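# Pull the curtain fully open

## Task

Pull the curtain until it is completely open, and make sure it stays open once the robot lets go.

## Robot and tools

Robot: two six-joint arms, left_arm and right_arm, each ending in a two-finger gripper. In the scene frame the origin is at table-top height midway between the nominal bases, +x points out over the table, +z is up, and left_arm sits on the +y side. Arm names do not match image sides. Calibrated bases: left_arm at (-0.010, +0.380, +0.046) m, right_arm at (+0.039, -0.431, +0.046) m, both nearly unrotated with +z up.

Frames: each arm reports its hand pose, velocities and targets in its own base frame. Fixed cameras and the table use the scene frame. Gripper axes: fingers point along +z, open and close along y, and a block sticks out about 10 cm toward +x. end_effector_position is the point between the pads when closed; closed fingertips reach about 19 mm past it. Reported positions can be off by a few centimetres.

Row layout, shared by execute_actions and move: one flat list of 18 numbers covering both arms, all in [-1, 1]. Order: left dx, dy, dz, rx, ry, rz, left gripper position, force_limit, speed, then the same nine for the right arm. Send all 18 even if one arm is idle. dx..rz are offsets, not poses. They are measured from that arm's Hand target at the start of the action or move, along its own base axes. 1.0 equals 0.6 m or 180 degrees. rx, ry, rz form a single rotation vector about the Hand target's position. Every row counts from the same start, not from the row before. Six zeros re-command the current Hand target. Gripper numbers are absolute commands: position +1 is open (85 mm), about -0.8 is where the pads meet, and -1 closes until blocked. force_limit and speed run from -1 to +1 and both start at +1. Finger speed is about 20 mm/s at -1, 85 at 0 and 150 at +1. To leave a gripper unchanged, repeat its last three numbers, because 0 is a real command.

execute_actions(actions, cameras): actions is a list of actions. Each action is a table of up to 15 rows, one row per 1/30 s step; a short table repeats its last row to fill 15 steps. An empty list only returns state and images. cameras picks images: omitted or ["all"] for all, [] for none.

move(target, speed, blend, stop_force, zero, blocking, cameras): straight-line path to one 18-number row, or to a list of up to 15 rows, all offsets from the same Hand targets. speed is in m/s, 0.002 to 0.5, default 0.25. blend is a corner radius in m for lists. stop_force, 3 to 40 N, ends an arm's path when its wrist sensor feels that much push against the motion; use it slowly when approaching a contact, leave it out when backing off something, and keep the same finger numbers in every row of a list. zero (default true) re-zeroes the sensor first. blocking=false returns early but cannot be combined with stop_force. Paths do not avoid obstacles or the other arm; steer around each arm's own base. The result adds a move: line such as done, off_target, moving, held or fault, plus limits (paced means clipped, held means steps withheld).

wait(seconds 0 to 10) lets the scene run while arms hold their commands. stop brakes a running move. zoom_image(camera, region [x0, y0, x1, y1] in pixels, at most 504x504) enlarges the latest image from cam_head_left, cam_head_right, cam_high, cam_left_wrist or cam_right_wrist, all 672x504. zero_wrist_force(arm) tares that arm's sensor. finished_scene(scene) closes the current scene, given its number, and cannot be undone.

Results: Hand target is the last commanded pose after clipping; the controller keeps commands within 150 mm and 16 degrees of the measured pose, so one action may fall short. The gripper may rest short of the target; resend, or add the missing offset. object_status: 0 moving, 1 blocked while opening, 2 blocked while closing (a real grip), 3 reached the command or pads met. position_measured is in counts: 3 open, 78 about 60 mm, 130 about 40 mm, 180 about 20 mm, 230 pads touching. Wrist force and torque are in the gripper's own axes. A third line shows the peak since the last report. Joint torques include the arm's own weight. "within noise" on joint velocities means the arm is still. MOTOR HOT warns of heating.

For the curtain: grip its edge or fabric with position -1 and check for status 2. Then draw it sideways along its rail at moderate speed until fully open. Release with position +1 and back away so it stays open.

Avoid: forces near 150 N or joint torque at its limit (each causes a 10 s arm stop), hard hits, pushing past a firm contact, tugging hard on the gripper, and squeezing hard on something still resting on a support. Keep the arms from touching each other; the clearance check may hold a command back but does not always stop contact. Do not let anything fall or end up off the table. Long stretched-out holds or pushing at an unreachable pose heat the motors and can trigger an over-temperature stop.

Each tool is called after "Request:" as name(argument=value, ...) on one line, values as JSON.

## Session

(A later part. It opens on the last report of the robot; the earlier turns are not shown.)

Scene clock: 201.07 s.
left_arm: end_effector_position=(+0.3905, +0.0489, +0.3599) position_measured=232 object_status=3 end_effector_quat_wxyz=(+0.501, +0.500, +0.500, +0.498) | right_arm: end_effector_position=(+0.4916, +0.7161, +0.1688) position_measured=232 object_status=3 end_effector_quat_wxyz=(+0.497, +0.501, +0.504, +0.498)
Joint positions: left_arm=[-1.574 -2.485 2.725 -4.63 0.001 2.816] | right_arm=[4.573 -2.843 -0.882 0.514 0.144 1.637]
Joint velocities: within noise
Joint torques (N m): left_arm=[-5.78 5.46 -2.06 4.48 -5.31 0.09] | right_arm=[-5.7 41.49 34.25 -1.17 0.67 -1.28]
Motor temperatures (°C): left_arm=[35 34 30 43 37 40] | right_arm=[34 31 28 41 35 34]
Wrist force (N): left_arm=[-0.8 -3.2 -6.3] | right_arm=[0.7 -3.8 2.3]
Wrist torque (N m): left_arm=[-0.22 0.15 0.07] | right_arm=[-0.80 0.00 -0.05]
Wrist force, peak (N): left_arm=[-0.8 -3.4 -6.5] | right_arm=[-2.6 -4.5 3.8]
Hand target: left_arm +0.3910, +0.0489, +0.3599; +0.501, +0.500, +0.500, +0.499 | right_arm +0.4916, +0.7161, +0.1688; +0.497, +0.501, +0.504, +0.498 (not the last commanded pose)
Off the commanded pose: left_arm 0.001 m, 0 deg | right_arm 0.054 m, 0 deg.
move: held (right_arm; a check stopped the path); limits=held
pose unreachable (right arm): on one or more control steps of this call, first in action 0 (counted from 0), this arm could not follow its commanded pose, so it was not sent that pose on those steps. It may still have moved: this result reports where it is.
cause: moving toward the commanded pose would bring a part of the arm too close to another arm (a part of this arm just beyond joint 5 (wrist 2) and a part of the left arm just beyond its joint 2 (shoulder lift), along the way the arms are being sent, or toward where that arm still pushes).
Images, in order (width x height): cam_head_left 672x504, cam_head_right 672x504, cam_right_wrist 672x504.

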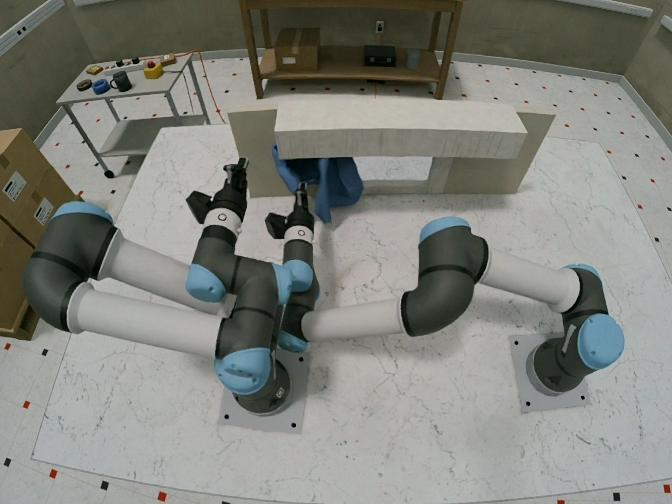

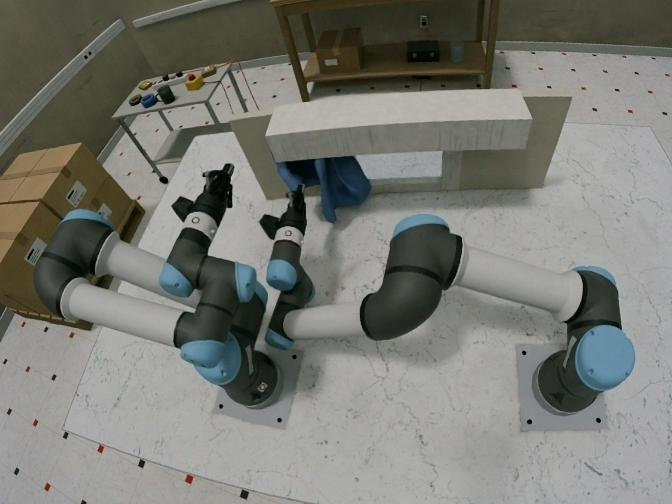

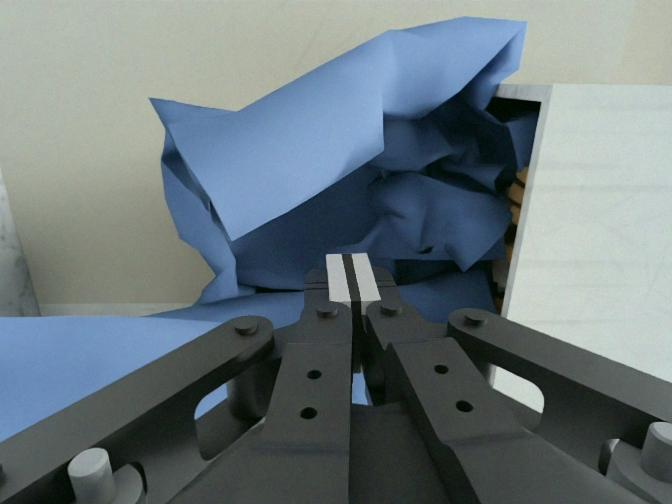

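Request:
move(target=[0,0,0,0,0,0,-1,-0.6,0,-0.05,-0.3,-0.03,0,-0.06,0.08,-1,-0.6,0], speed=0.2, cameras=["cam_head_left","cam_head_right","cam_right_wrist"])

Request:
zoom_image(camera="cam_right_wrist", region=[200, 0, 600, 300])

Request:
zoom_image(camera="cam_head_right", region=[230, 60, 480, 240])

Scene clock: 203.00 s.
left_arm: end_effector_position=(+0.3905, +0.0489, +0.3600) position_measured=232 object_status=3 end_effector_quat_wxyz=(+0.501, +0.500, +0.500, +0.498) | right_arm: end_effector_position=(+0.4656, +0.5472, +0.1527) position_measured=232 object_status=3 end_effector_quat_wxyz=(+0.476, +0.398, +0.517, +0.589)
Joint positions: left_arm=[-1.574 -2.485 2.725 -4.63 0.001 2.816] | right_arm=[4.544 -2.634 -1.597 1.452 0.429 1.215]
Joint velocities: within noise
Joint torques (N m): left_arm=[-6.22 6.99 -4.89 4.67 -3.42 0.21] | right_arm=[0.4 51.11 9.18 0.51 0.8 -0.03]
Motor temperatures (°C): left_arm=[35 34 30 43 37 40] | right_arm=[34 31 28 41 35 34]
Wrist force (N): left_arm=[-0.7 -3.1 -6.5] | right_arm=[1.0 -4.1 2.5]
Wrist torque (N m): left_arm=[-0.21 0.14 0.07] | right_arm=[-0.86 -0.02 -0.04]
Wrist force, peak (N): left_arm=[-0.7 -3.3 -6.6] | right_arm=[-1.0 -5.4 3.5]
Hand target: left_arm +0.3910, +0.0489, +0.3599; +0.501, +0.500, +0.500, +0.499 | right_arm +0.4656, +0.5472, +0.1527; +0.476, +0.398, +0.517, +0.589 (not the last commanded pose)
Tool commands: left_gripper/position=-1.0 left_gripper/force_limit=-0.6 left_gripper/speed=+0.0 right_gripper/position=-1.0 right_gripper/force_limit=-0.6 right_gripper/speed=+0.003922
Off the commanded pose: left_arm 0.001 m, 0 deg | right_arm 0.012 m, 2 deg.
FORCE FAULT: contact force on the right arm reached its limit, and that arm stopped. The contact can be on any part of that arm, not only on its tool. That arm's remaining commands of this call were not run. That arm is still stopped at the end of this call. That arm stays stopped for about 10 more seconds. Until then a move that you send moves the other arm only, and its call returns only when the move has ended. Once the stop has ended, the next robot result says so. If the stop ends while you think or write, that arm runs what you send next, counted from a new Hand target: where the arm stands when the stop ends. While its stop runs, an arm takes no new command, but its gripper still runs the gripper command that each later call begins with. Until it ends, the stop uses up actions while you think or wait. An arm that is not stopped still takes commands.
move: fault (right_arm)
Images, in order (width x height): cam_head_left 672x504, cam_head_right 672x504, cam_right_wrist 672x504.

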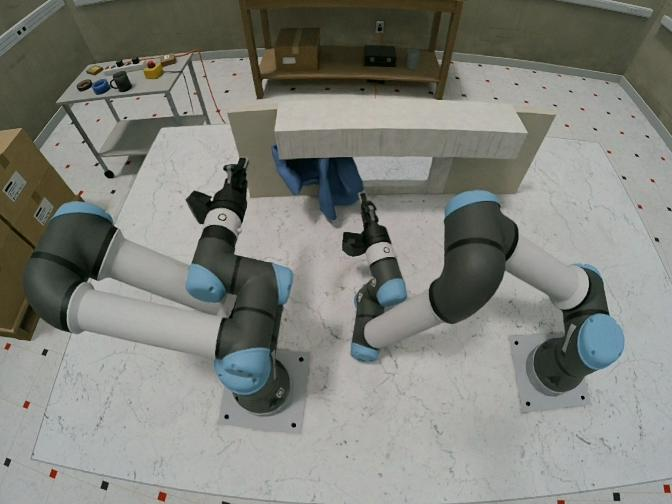

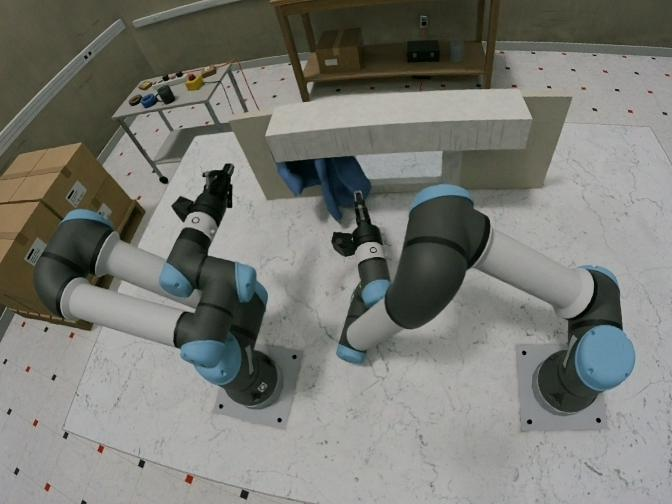

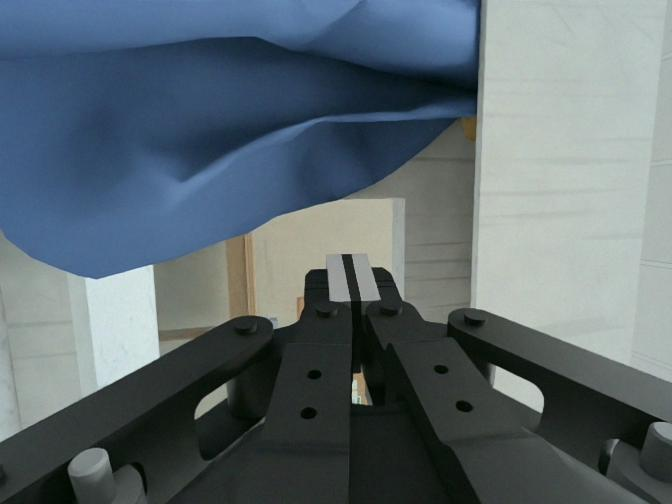

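Scaled by 1.260 from the camera's 672x504 image, which has a finer 960x720 frame.

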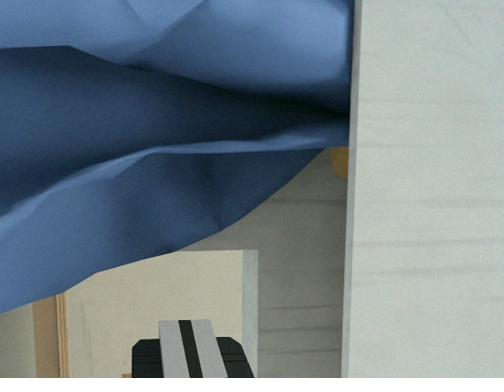

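Scaled by 2.016 from the camera's 672x504 image, which has a finer 960x720 frame.

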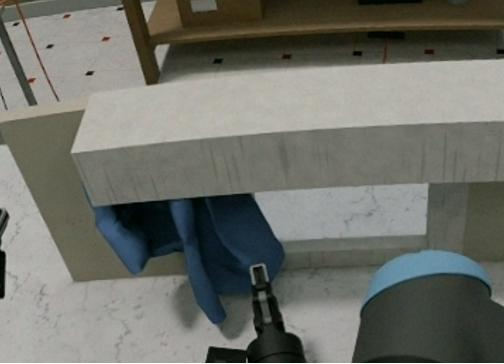

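Request:
wait(seconds=10, cameras=["cam_head_left","cam_head_right","cam_right_wrist"])

Scene clock: 210.60 s.
left_arm: end_effector_position=(+0.3905, +0.0489, +0.3599) position_measured=232 object_status=3 end_effector_quat_wxyz=(+0.501, +0.500, +0.500, +0.498) | right_arm: end_effector_position=(+0.4656, +0.5472, +0.1527) position_measured=232 object_status=3 end_effector_quat_wxyz=(+0.476, +0.398, +0.517, +0.589)
Joint positions: left_arm=[-1.574 -2.485 2.725 -4.63 0.001 2.816] | right_arm=[4.544 -2.634 -1.597 1.452 0.429 1.215]
Joint velocities: within noise
Joint torques (N m): left_arm=[-5.55 7.8 -34.16 3.09 0.46 -0.5] | right_arm=[0.24 50.69 7.96 0.4 0.65 0.17]
Motor temperatures (°C): left_arm=[35 34 30 43 37 40] | right_arm=[34 31 28 41 34 34]
Wrist force (N): left_arm=[-0.8 -3.2 -6.5] | right_arm=[1.1 -4.0 2.6]
Wrist torque (N m): left_arm=[-0.23 0.16 0.07] | right_arm=[-0.83 -0.04 -0.03]
Wrist force, peak (N): left_arm=[-0.7 -3.5 -6.6] | right_arm=[1.0 -4.2 2.8]
Hand target: left_arm +0.3910, +0.0489, +0.3599; +0.501, +0.500, +0.500, +0.499 | right_arm +0.4656, +0.5472, +0.1527; +0.476, +0.398, +0.517, +0.589 (not the last commanded pose)
Tool commands: left_gripper/position=-1.0 left_gripper/force_limit=-0.6 left_gripper/speed=+0.0 right_gripper/position=-1.0 right_gripper/force_limit=-0.6 right_gripper/speed=+0.003922
Off the commanded pose: left_arm 0.001 m, 0 deg | right_arm 0.012 m, 2 deg.
FORCE FAULT, CONTINUED: the right arm was still stopped when this call began, by the force fault that an earlier result reported. Since the last result the stop counts as 15 of the actions that you can send in this scene. That arm is still stopped at the end of this call. That arm stays stopped for about 2 more seconds. If the stop ends while you think or write, that arm runs what you send next, counted from a new Hand target: where the arm stands when the stop ends. While its stop runs, an arm takes no new command, but its gripper still runs the gripper command that each later call begins with.
wait: 6.77 of 10 s (the simulator was too slow to fit another step into this call); at rest from the start
Images, in order (width x height): cam_head_left 672x504, cam_head_right 672x504, cam_right_wrist 672x504.

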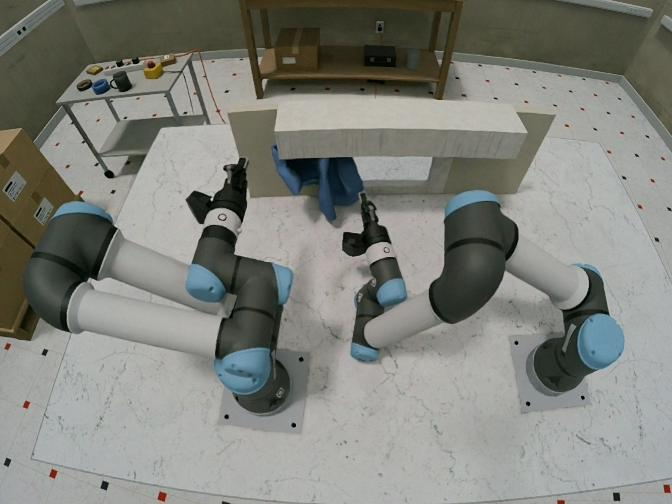

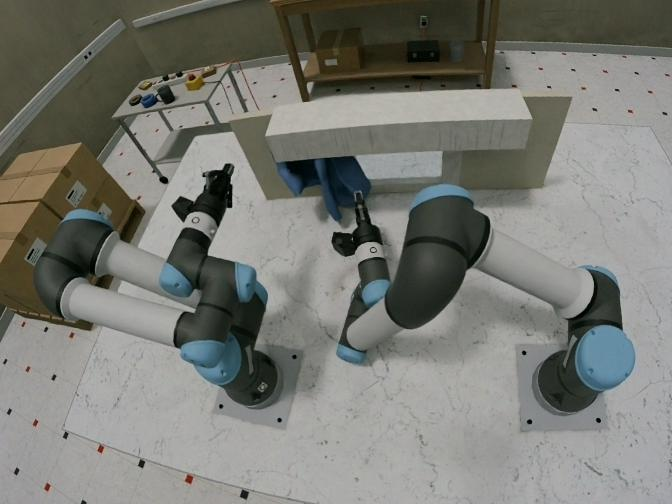

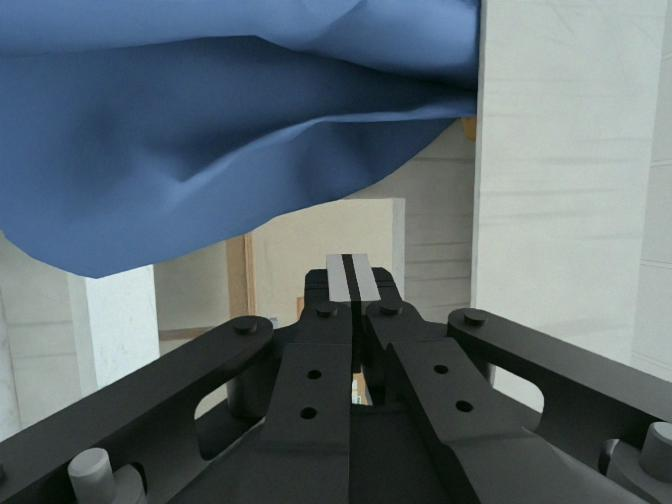

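Request:
wait(seconds=2.5, cameras=[])

Request:
move(target=[[0,0,0,0,0,0,-1,-0.6,0,-0.06,-0.09,0.03,0,0,0,-1,-0.6,0],[0,0,0,0,0,0,-1,-0.6,0,0.12,-0.12,0.025,-0.0108,0.0477,0.0935,-1,-0.6,0]], speed=0.12, blend=[0.02,0], cameras=["cam_head_left","cam_right_wrist"])

Scene clock: 213.73 s.
left_arm: end_effector_position=(+0.3905, +0.0489, +0.3599) position_measured=232 object_status=3 end_effector_quat_wxyz=(+0.501, +0.500, +0.500, +0.498) | right_arm: end_effector_position=(+0.4656, +0.5472, +0.1527) position_measured=232 object_status=3 end_effector_quat_wxyz=(+0.476, +0.398, +0.517, +0.589)
Joint positions: left_arm=[-1.574 -2.485 2.725 -4.63 0.001 2.816] | right_arm=[4.544 -2.634 -1.597 1.452 0.429 1.215]
Joint velocities: within noise
Joint torques (N m): left_arm=[-6.67 7.1 -33.35 2.21 0.46 -0.38] | right_arm=[0.27 50.56 8.44 0.51 0.93 -0.01]
Motor temperatures (°C): left_arm=[35 34 30 43 37 40] | right_arm=[34 31 28 41 34 34]
Wrist force (N): left_arm=[-0.8 -3.2 -6.5] | right_arm=[0.9 -4.1 2.4]
Wrist torque (N m): left_arm=[-0.23 0.16 0.07] | right_arm=[-0.87 -0.02 -0.04]
Wrist force, peak (N): left_arm=[-0.8 -3.5 -6.6] | right_arm=[0.9 -4.2 2.5]
Hand target: left_arm +0.3910, +0.0489, +0.3599; +0.501, +0.500, +0.500, +0.499 | right_arm +0.4656, +0.5472, +0.1527; +0.476, +0.398, +0.517, +0.589 (not the last commanded pose)
Tool commands: left_gripper/position=-1.0 left_gripper/force_limit=-0.6 left_gripper/speed=+0.0 right_gripper/position=-1.0 right_gripper/force_limit=-0.6 right_gripper/speed=+0.003922
Off the commanded pose: left_arm 0.001 m, 0 deg | right_arm 0.012 m, 2 deg.
FORCE FAULT, CONTINUED: the right arm's stop, for the force fault that an earlier result reported, is over. The rest of the stop counts as 4 of the actions that you can send in this scene. That arm's target is now where it stood when the stop ended, not its last command. That arm accepts commands again.
wait: 2.50 s; at rest from the start
No camera images: "cameras" was empty.

Scene clock: 216.87 s.
left_arm: end_effector_position=(+0.3905, +0.0489, +0.3599) position_measured=232 object_status=3 end_effector_quat_wxyz=(+0.501, +0.500, +0.500, +0.498) | right_arm: end_effector_position=(+0.5376, +0.4752, +0.1677) position_measured=232 object_status=3 end_effector_quat_wxyz=(+0.352, +0.353, +0.614, +0.612)
Joint positions: left_arm=[-1.574 -2.485 2.725 -4.63 0.001 2.816] | right_arm=[4.262 -2.43 -1.954 1.239 0.978 1.574]
Joint velocities: within noise
Joint torques (N m): left_arm=[-5.85 7.84 -2.03 4.6 -5.03 -0.69] | right_arm=[-5.55 63.85 22.95 -0.28 1.49 2.06]
Motor temperatures (°C): left_arm=[35 34 30 43 37 40] | right_arm=[34 31 28 41 34 34]
Wrist force (N): left_arm=[-0.7 -3.2 -6.4] | right_arm=[0.9 -3.6 2.1]
Wrist torque (N m): left_arm=[-0.23 0.14 0.07] | right_arm=[-0.78 -0.02 -0.11]
Wrist force, peak (N): left_arm=[-0.8 -3.3 -6.6] | right_arm=[5.3 -3.4 -1.1]
Hand target: left_arm +0.3910, +0.0489, +0.3599; +0.501, +0.500, +0.500, +0.499 | right_arm +0.5376, +0.4752, +0.1677; +0.352, +0.353, +0.614, +0.612
Off the commanded pose: left_arm 0.001 m, 0 deg | right_arm 0.000 m, 0 deg.
move: done; blend cut to 0 m at target 1
Images, in order (width x height): cam_head_left 672x504, cam_right_wrist 672x504.

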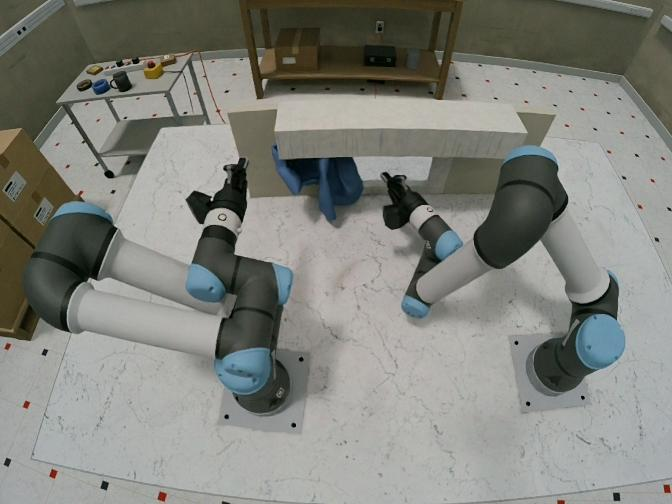

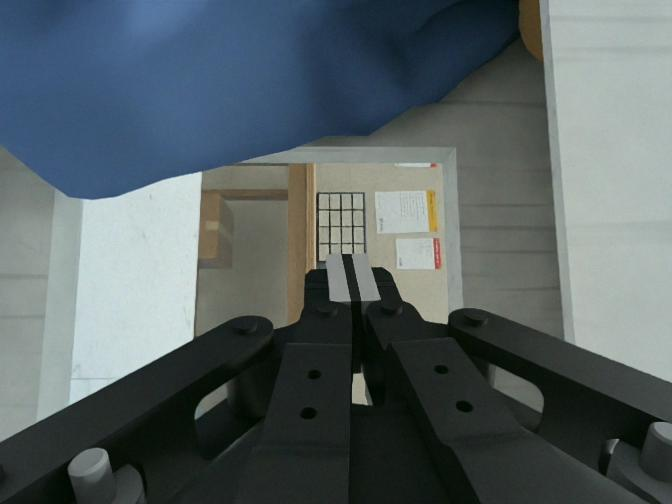

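Request:
move(target=[[0,0,0,0,0,0,-1,-0.6,0,0.11,0.03,0,0,0,0,-1,-0.6,0],[0,0,0,0,0,0,-1,-0.6,0,0.1,0.49,0,0,0,0,-1,-0.6,0]], speed=[0.12,0.08], blend=[0.01,0], stop_force=22, cameras=["cam_head_left","cam_head_right","cam_right_wrist"])

Request:
move(target=[0,0,0,0,0,0,-1,-0.6,0,0,-0.08,0,0,0,0,-1,-0.6,0], speed=0.05, cameras=["cam_head_left","cam_head_right","cam_right_wrist"])

Scene clock: 222.37 s.
left_arm: end_effector_position=(+0.3905, +0.0489, +0.3599) position_measured=232 object_status=3 end_effector_quat_wxyz=(+0.501, +0.500, +0.500, +0.498) | right_arm: end_effector_position=(+0.5976, +0.7692, +0.1677) position_measured=232 object_status=3 end_effector_quat_wxyz=(+0.352, +0.353, +0.614, +0.612)
Joint positions: left_arm=[-1.574 -2.485 2.726 -4.629 0.001 2.814] | right_arm=[4.362 -2.837 -0.903 0.595 0.878 1.574]
Joint velocities: within noise
Joint torques (N m): left_arm=[-6.12 6.76 -1.79 4.66 0.71 -0.48] | right_arm=[13.66 43.46 39.05 -0.71 -0.15 -1.36]
Motor temperatures (°C): left_arm=[35 34 30 43 37 40] | right_arm=[34 31 28 41 34 34]
Wrist force (N): left_arm=[-0.5 -3.3 -6.6] | right_arm=[-6.3 -7.4 -4.3]
Wrist torque (N m): left_arm=[-0.24 0.11 0.06] | right_arm=[-1.14 0.16 0.07]
Wrist force, peak (N): left_arm=[-0.8 -3.5 -6.6] | right_arm=[-6.6 -7.6 -4.1]
Hand target: left_arm +0.3910, +0.0489, +0.3599; +0.501, +0.500, +0.500, +0.499 | right_arm +0.5976, +0.7692, +0.1677; +0.352, +0.353, +0.614, +0.612
Off the commanded pose: left_arm 0.001 m, 0 deg | right_arm 0.000 m, 0 deg.
move: done
Images, in order (width x height): cam_head_left 672x504, cam_head_right 672x504, cam_right_wrist 672x504.

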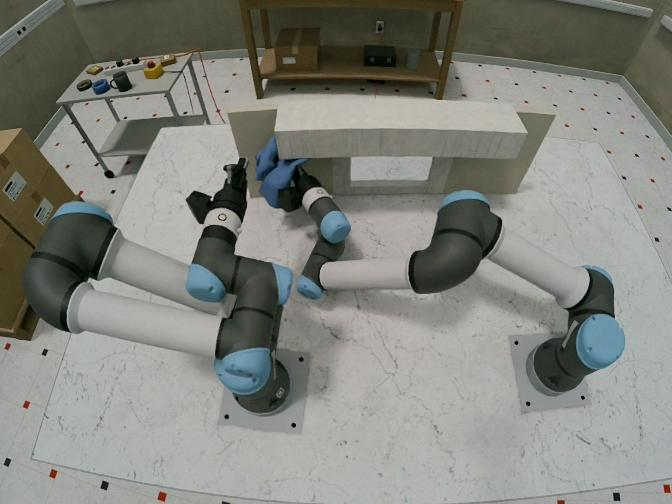

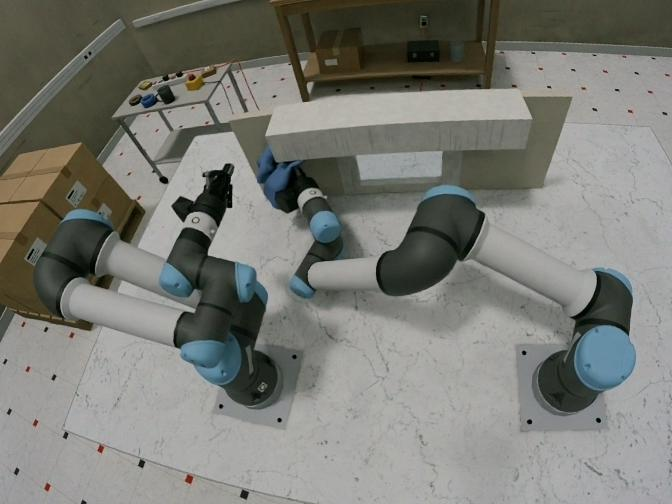

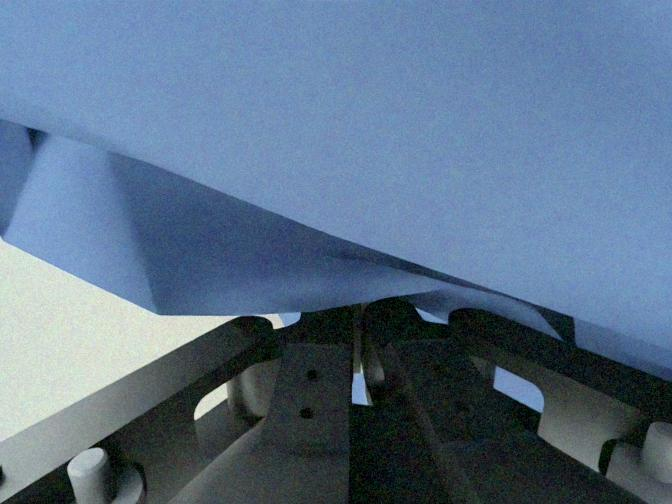

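Scene clock: 223.83 s.
left_arm: end_effector_position=(+0.3905, +0.0489, +0.3599) position_measured=232 object_status=3 end_effector_quat_wxyz=(+0.501, +0.500, +0.500, +0.498) | right_arm: end_effector_position=(+0.5976, +0.7212, +0.1677) position_measured=232 object_status=3 end_effector_quat_wxyz=(+0.352, +0.353, +0.614, +0.612)
Joint positions: left_arm=[-1.574 -2.485 2.726 -4.628 0.001 2.814] | right_arm=[4.338 -2.745 -1.113 0.713 0.902 1.574]
Joint velocities: within noise
Joint torques (N m): left_arm=[-6.08 7.93 -5.67 4.59 -2.41 0] | right_arm=[-6.92 86.54 0.27 4.85 1.78 1.49]
Motor temperatures (°C): left_arm=[35 34 30 43 37 40] | right_arm=[34 31 28 41 34 34]
Wrist force (N): left_arm=[-0.8 -3.2 -6.5] | right_arm=[-0.5 -4.1 1.6]
Wrist torque (N m): left_arm=[-0.23 0.15 0.07] | right_arm=[-0.77 0.04 -0.10]
Wrist force, peak (N): left_arm=[-0.7 -3.2 -6.7] | right_arm=[-6.2 -7.5 -4.2]
Hand target: left_arm +0.3910, +0.0489, +0.3599; +0.501, +0.500, +0.500, +0.499 | right_arm +0.5976, +0.7212, +0.1677; +0.352, +0.353, +0.614, +0.612
Off the commanded pose: left_arm 0.001 m, 0 deg | right_arm 0.000 m, 0 deg.
move: done
Images, in order (width x height): cam_head_left 672x504, cam_head_right 672x504, cam_right_wrist 672x504.

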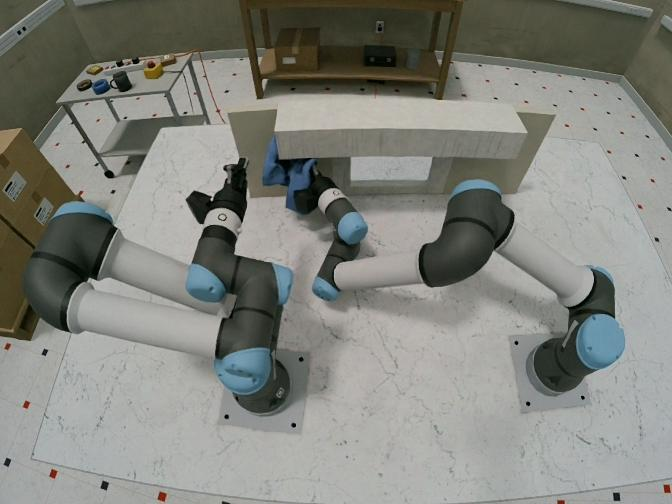

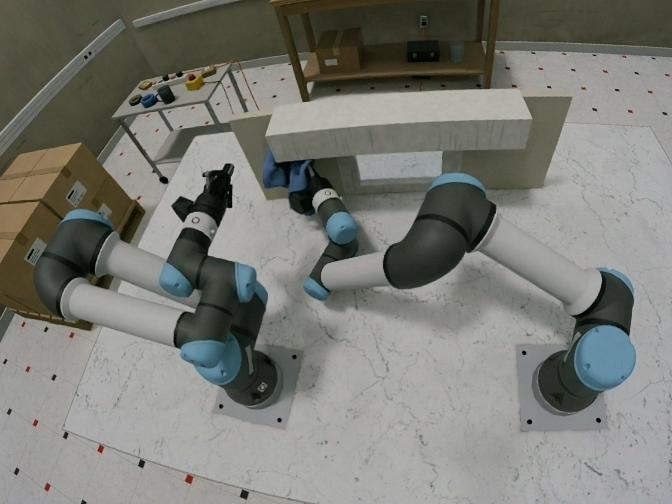

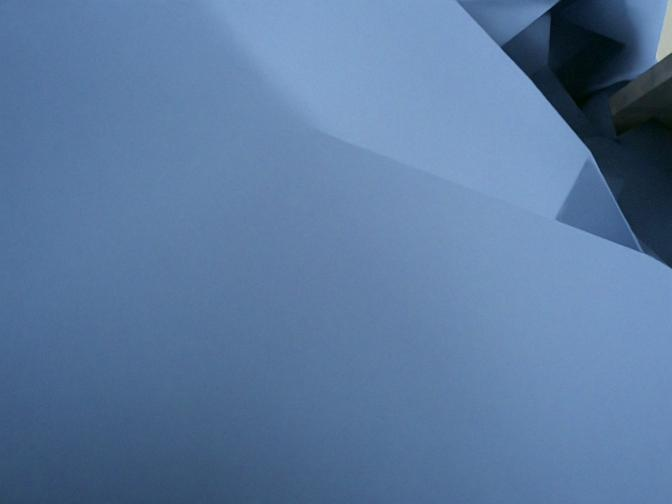

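Request:
move(target=[0,0,0,0,0,0,-1,-0.6,0,0.01,-0.35,0,0,0,0,-1,-0.6,0], speed=0.06, cameras=["cam_head_left","cam_head_right","cam_right_wrist"])

Request:
zoom_image(camera="cam_head_right", region=[230, 60, 480, 240])

Scene clock: 228.20 s.
left_arm: end_effector_position=(+0.3905, +0.0489, +0.3600) position_measured=232 object_status=3 end_effector_quat_wxyz=(+0.501, +0.500, +0.500, +0.498) | right_arm: end_effector_position=(+0.6036, +0.5112, +0.1677) position_measured=232 object_status=3 end_effector_quat_wxyz=(+0.352, +0.353, +0.614, +0.612)
Joint positions: left_arm=[-1.574 -2.485 2.726 -4.628 0.001 2.813] | right_arm=[4.177 -2.502 -1.729 1.085 1.063 1.573]
Joint velocities: within noise
Joint torques (N m): left_arm=[-5.94 7.05 -1.67 4.72 -0.53 -0.53] | right_arm=[-7.7 70.28 -3.34 5.03 1.47 -1.3]
Motor temperatures (°C): left_arm=[35 34 30 43 37 40] | right_arm=[34 31 28 41 34 34]
Wrist force (N): left_arm=[-0.7 -3.2 -6.4] | right_arm=[0.8 -3.8 2.3]
Wrist torque (N m): left_arm=[-0.22 0.14 0.07] | right_arm=[-0.81 0.00 -0.10]
Wrist force, peak (N): left_arm=[-0.6 -3.5 -6.6] | right_arm=[-0.2 -4.8 1.8]
Hand target: left_arm +0.3910, +0.0489, +0.3599; +0.501, +0.500, +0.500, +0.499 | right_arm +0.6036, +0.5112, +0.1677; +0.352, +0.353, +0.614, +0.612
Off the commanded pose: left_arm 0.001 m, 0 deg | right_arm 0.000 m, 0 deg.
move: done
Images, in order (width x height): cam_head_left 672x504, cam_head_right 672x504, cam_right_wrist 672x504.

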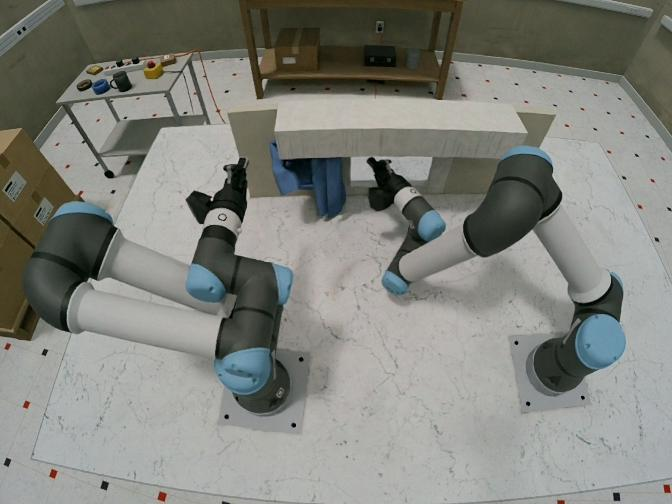

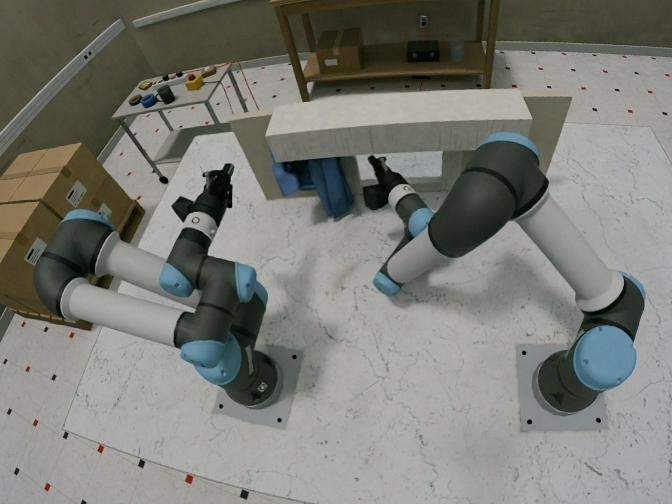

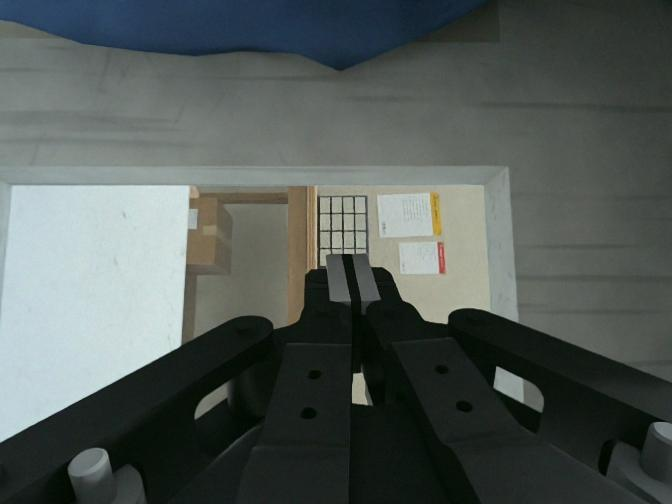

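Scaled by 2.016 from the camera's 672x504 image, which has a finer 960x720 frame.

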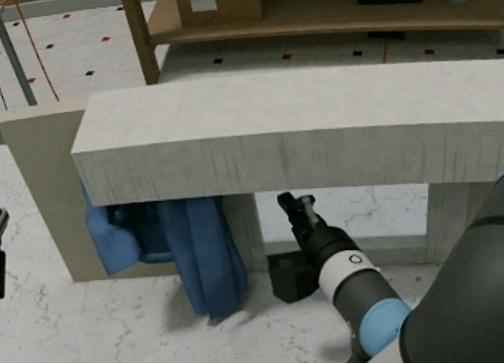

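Request:
move(target=[0,0,0,0,0,0,-1,-0.6,0,-0.3,-0.2,0,0,0,0,-1,-0.6,0], speed=0.15, cameras=["cam_head_left","cam_head_right","cam_right_wrist"])

Request:
wait(seconds=2, cameras=["cam_head_right","cam_right_wrist"])

Request:
zoom_image(camera="cam_right_wrist", region=[0, 0, 504, 300])

Scene clock: 230.57 s.
left_arm: end_effector_position=(+0.3905, +0.0489, +0.3599) position_measured=232 object_status=3 end_effector_quat_wxyz=(+0.501, +0.500, +0.500, +0.498) | right_arm: end_effector_position=(+0.4236, +0.3912, +0.1677) position_measured=232 object_status=3 end_effector_quat_wxyz=(+0.352, +0.353, +0.614, +0.612)
Joint positions: left_arm=[-1.574 -2.485 2.726 -4.627 0.001 2.813] | right_arm=[4.471 -2.363 -2.351 1.568 0.768 1.575]
Joint velocities: within noise
Joint torques (N m): left_arm=[-5.42 7.33 -3.07 4.44 -2.39 -0.61] | right_arm=[10.42 17.19 -11.39 4.63 -2 -1.33]
Motor temperatures (°C): left_arm=[35 34 30 43 37 40] | right_arm=[34 31 28 41 34 34]
Wrist force (N): left_arm=[-0.8 -3.3 -6.4] | right_arm=[0.9 -3.7 1.9]
Wrist torque (N m): left_arm=[-0.24 0.15 0.07] | right_arm=[-0.77 -0.02 -0.07]
Wrist force, peak (N): left_arm=[-0.8 -3.3 -6.6] | right_arm=[1.6 -4.0 3.4]
Hand target: left_arm +0.3910, +0.0489, +0.3599; +0.501, +0.500, +0.500, +0.499 | right_arm +0.4236, +0.3912, +0.1677; +0.352, +0.353, +0.614, +0.612
Off the commanded pose: left_arm 0.001 m, 0 deg | right_arm 0.000 m, 0 deg.
move: done
Images, in order (width x height): cam_head_left 672x504, cam_head_right 672x504, cam_right_wrist 672x504.

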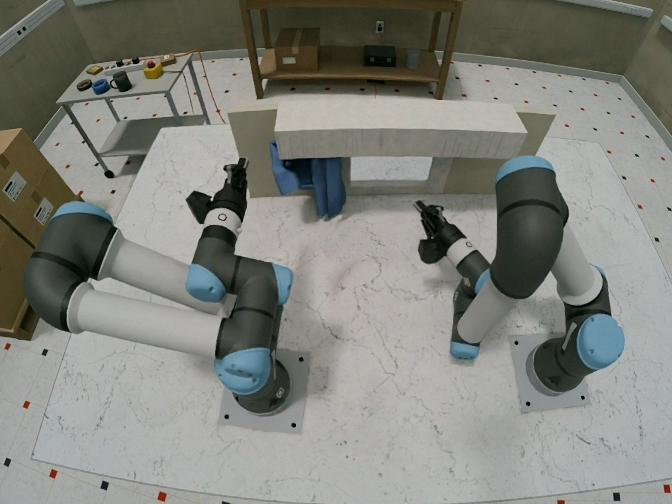

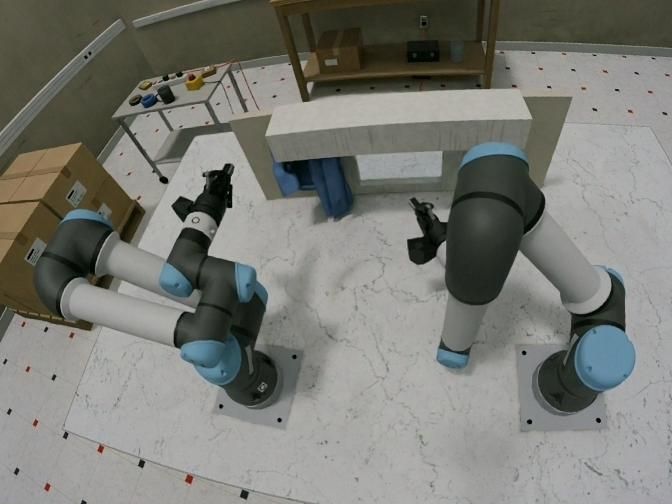

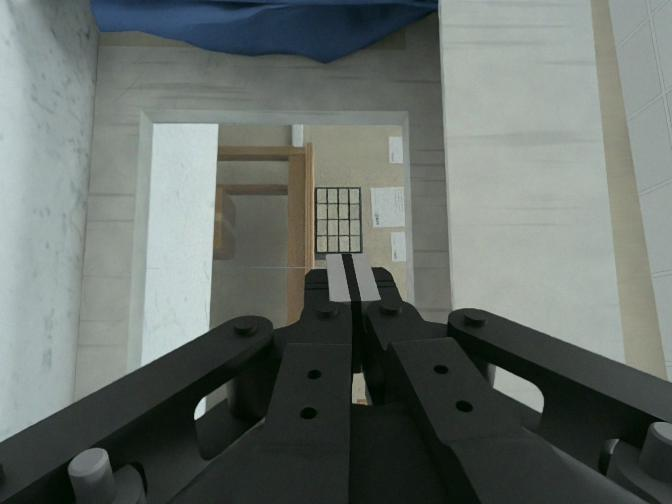

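Scene clock: 232.57 s.
left_arm: end_effector_position=(+0.3905, +0.0489, +0.3599) position_measured=232 object_status=3 end_effector_quat_wxyz=(+0.501, +0.500, +0.500, +0.498) | right_arm: end_effector_position=(+0.4236, +0.3912, +0.1677) position_measured=232 object_status=3 end_effector_quat_wxyz=(+0.352, +0.353, +0.614, +0.612)
Joint positions: left_arm=[-1.574 -2.485 2.726 -4.627 0.001 2.813] | right_arm=[4.472 -2.363 -2.351 1.568 0.768 1.575]
Joint velocities: within noise
Joint torques (N m): left_arm=[-5.01 7.77 -1.79 4.18 -0.53 -0.5] | right_arm=[8.4 17.04 -10.39 4.04 -1.69 -1.25]
Motor temperatures (°C): left_arm=[35 34 30 43 37 40] | right_arm=[34 31 28 41 34 34]
Wrist force (N): left_arm=[-0.8 -3.3 -6.6] | right_arm=[1.0 -3.8 2.0]
Wrist torque (N m): left_arm=[-0.24 0.16 0.07] | right_arm=[-0.79 -0.04 -0.06]
Wrist force, peak (N): left_arm=[-0.7 -3.2 -6.7] | right_arm=[0.8 -3.9 2.0]
Hand target: left_arm +0.3910, +0.0489, +0.3599; +0.501, +0.500, +0.500, +0.499 | right_arm +0.4236, +0.3912, +0.1677; +0.352, +0.353, +0.614, +0.612
Tool commands: left_gripper/position=-1.0 left_gripper/force_limit=-0.6 left_gripper/speed=+0.0 right_gripper/position=-1.0 right_gripper/force_limit=-0.6 right_gripper/speed=+0.0
Off the commanded pose: left_arm 0.001 m, 0 deg | right_arm 0.000 m, 0 deg.
wait: 2.00 s; at rest by 0.17 s
Images, in order (width x height): cam_head_right 672x504, cam_right_wrist 672x504.

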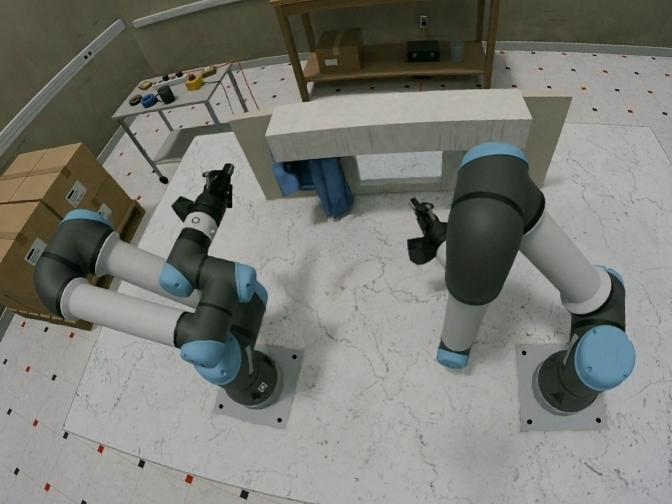

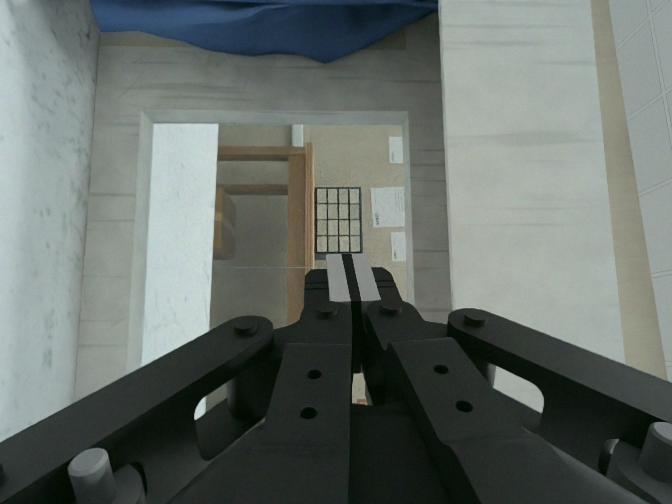

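Scaled by 1.000.

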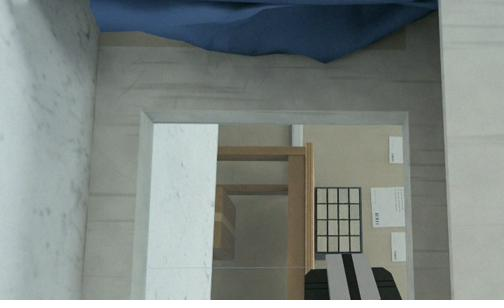

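Request:
finished_scene(scene=2)

The scene is finished: the task was done.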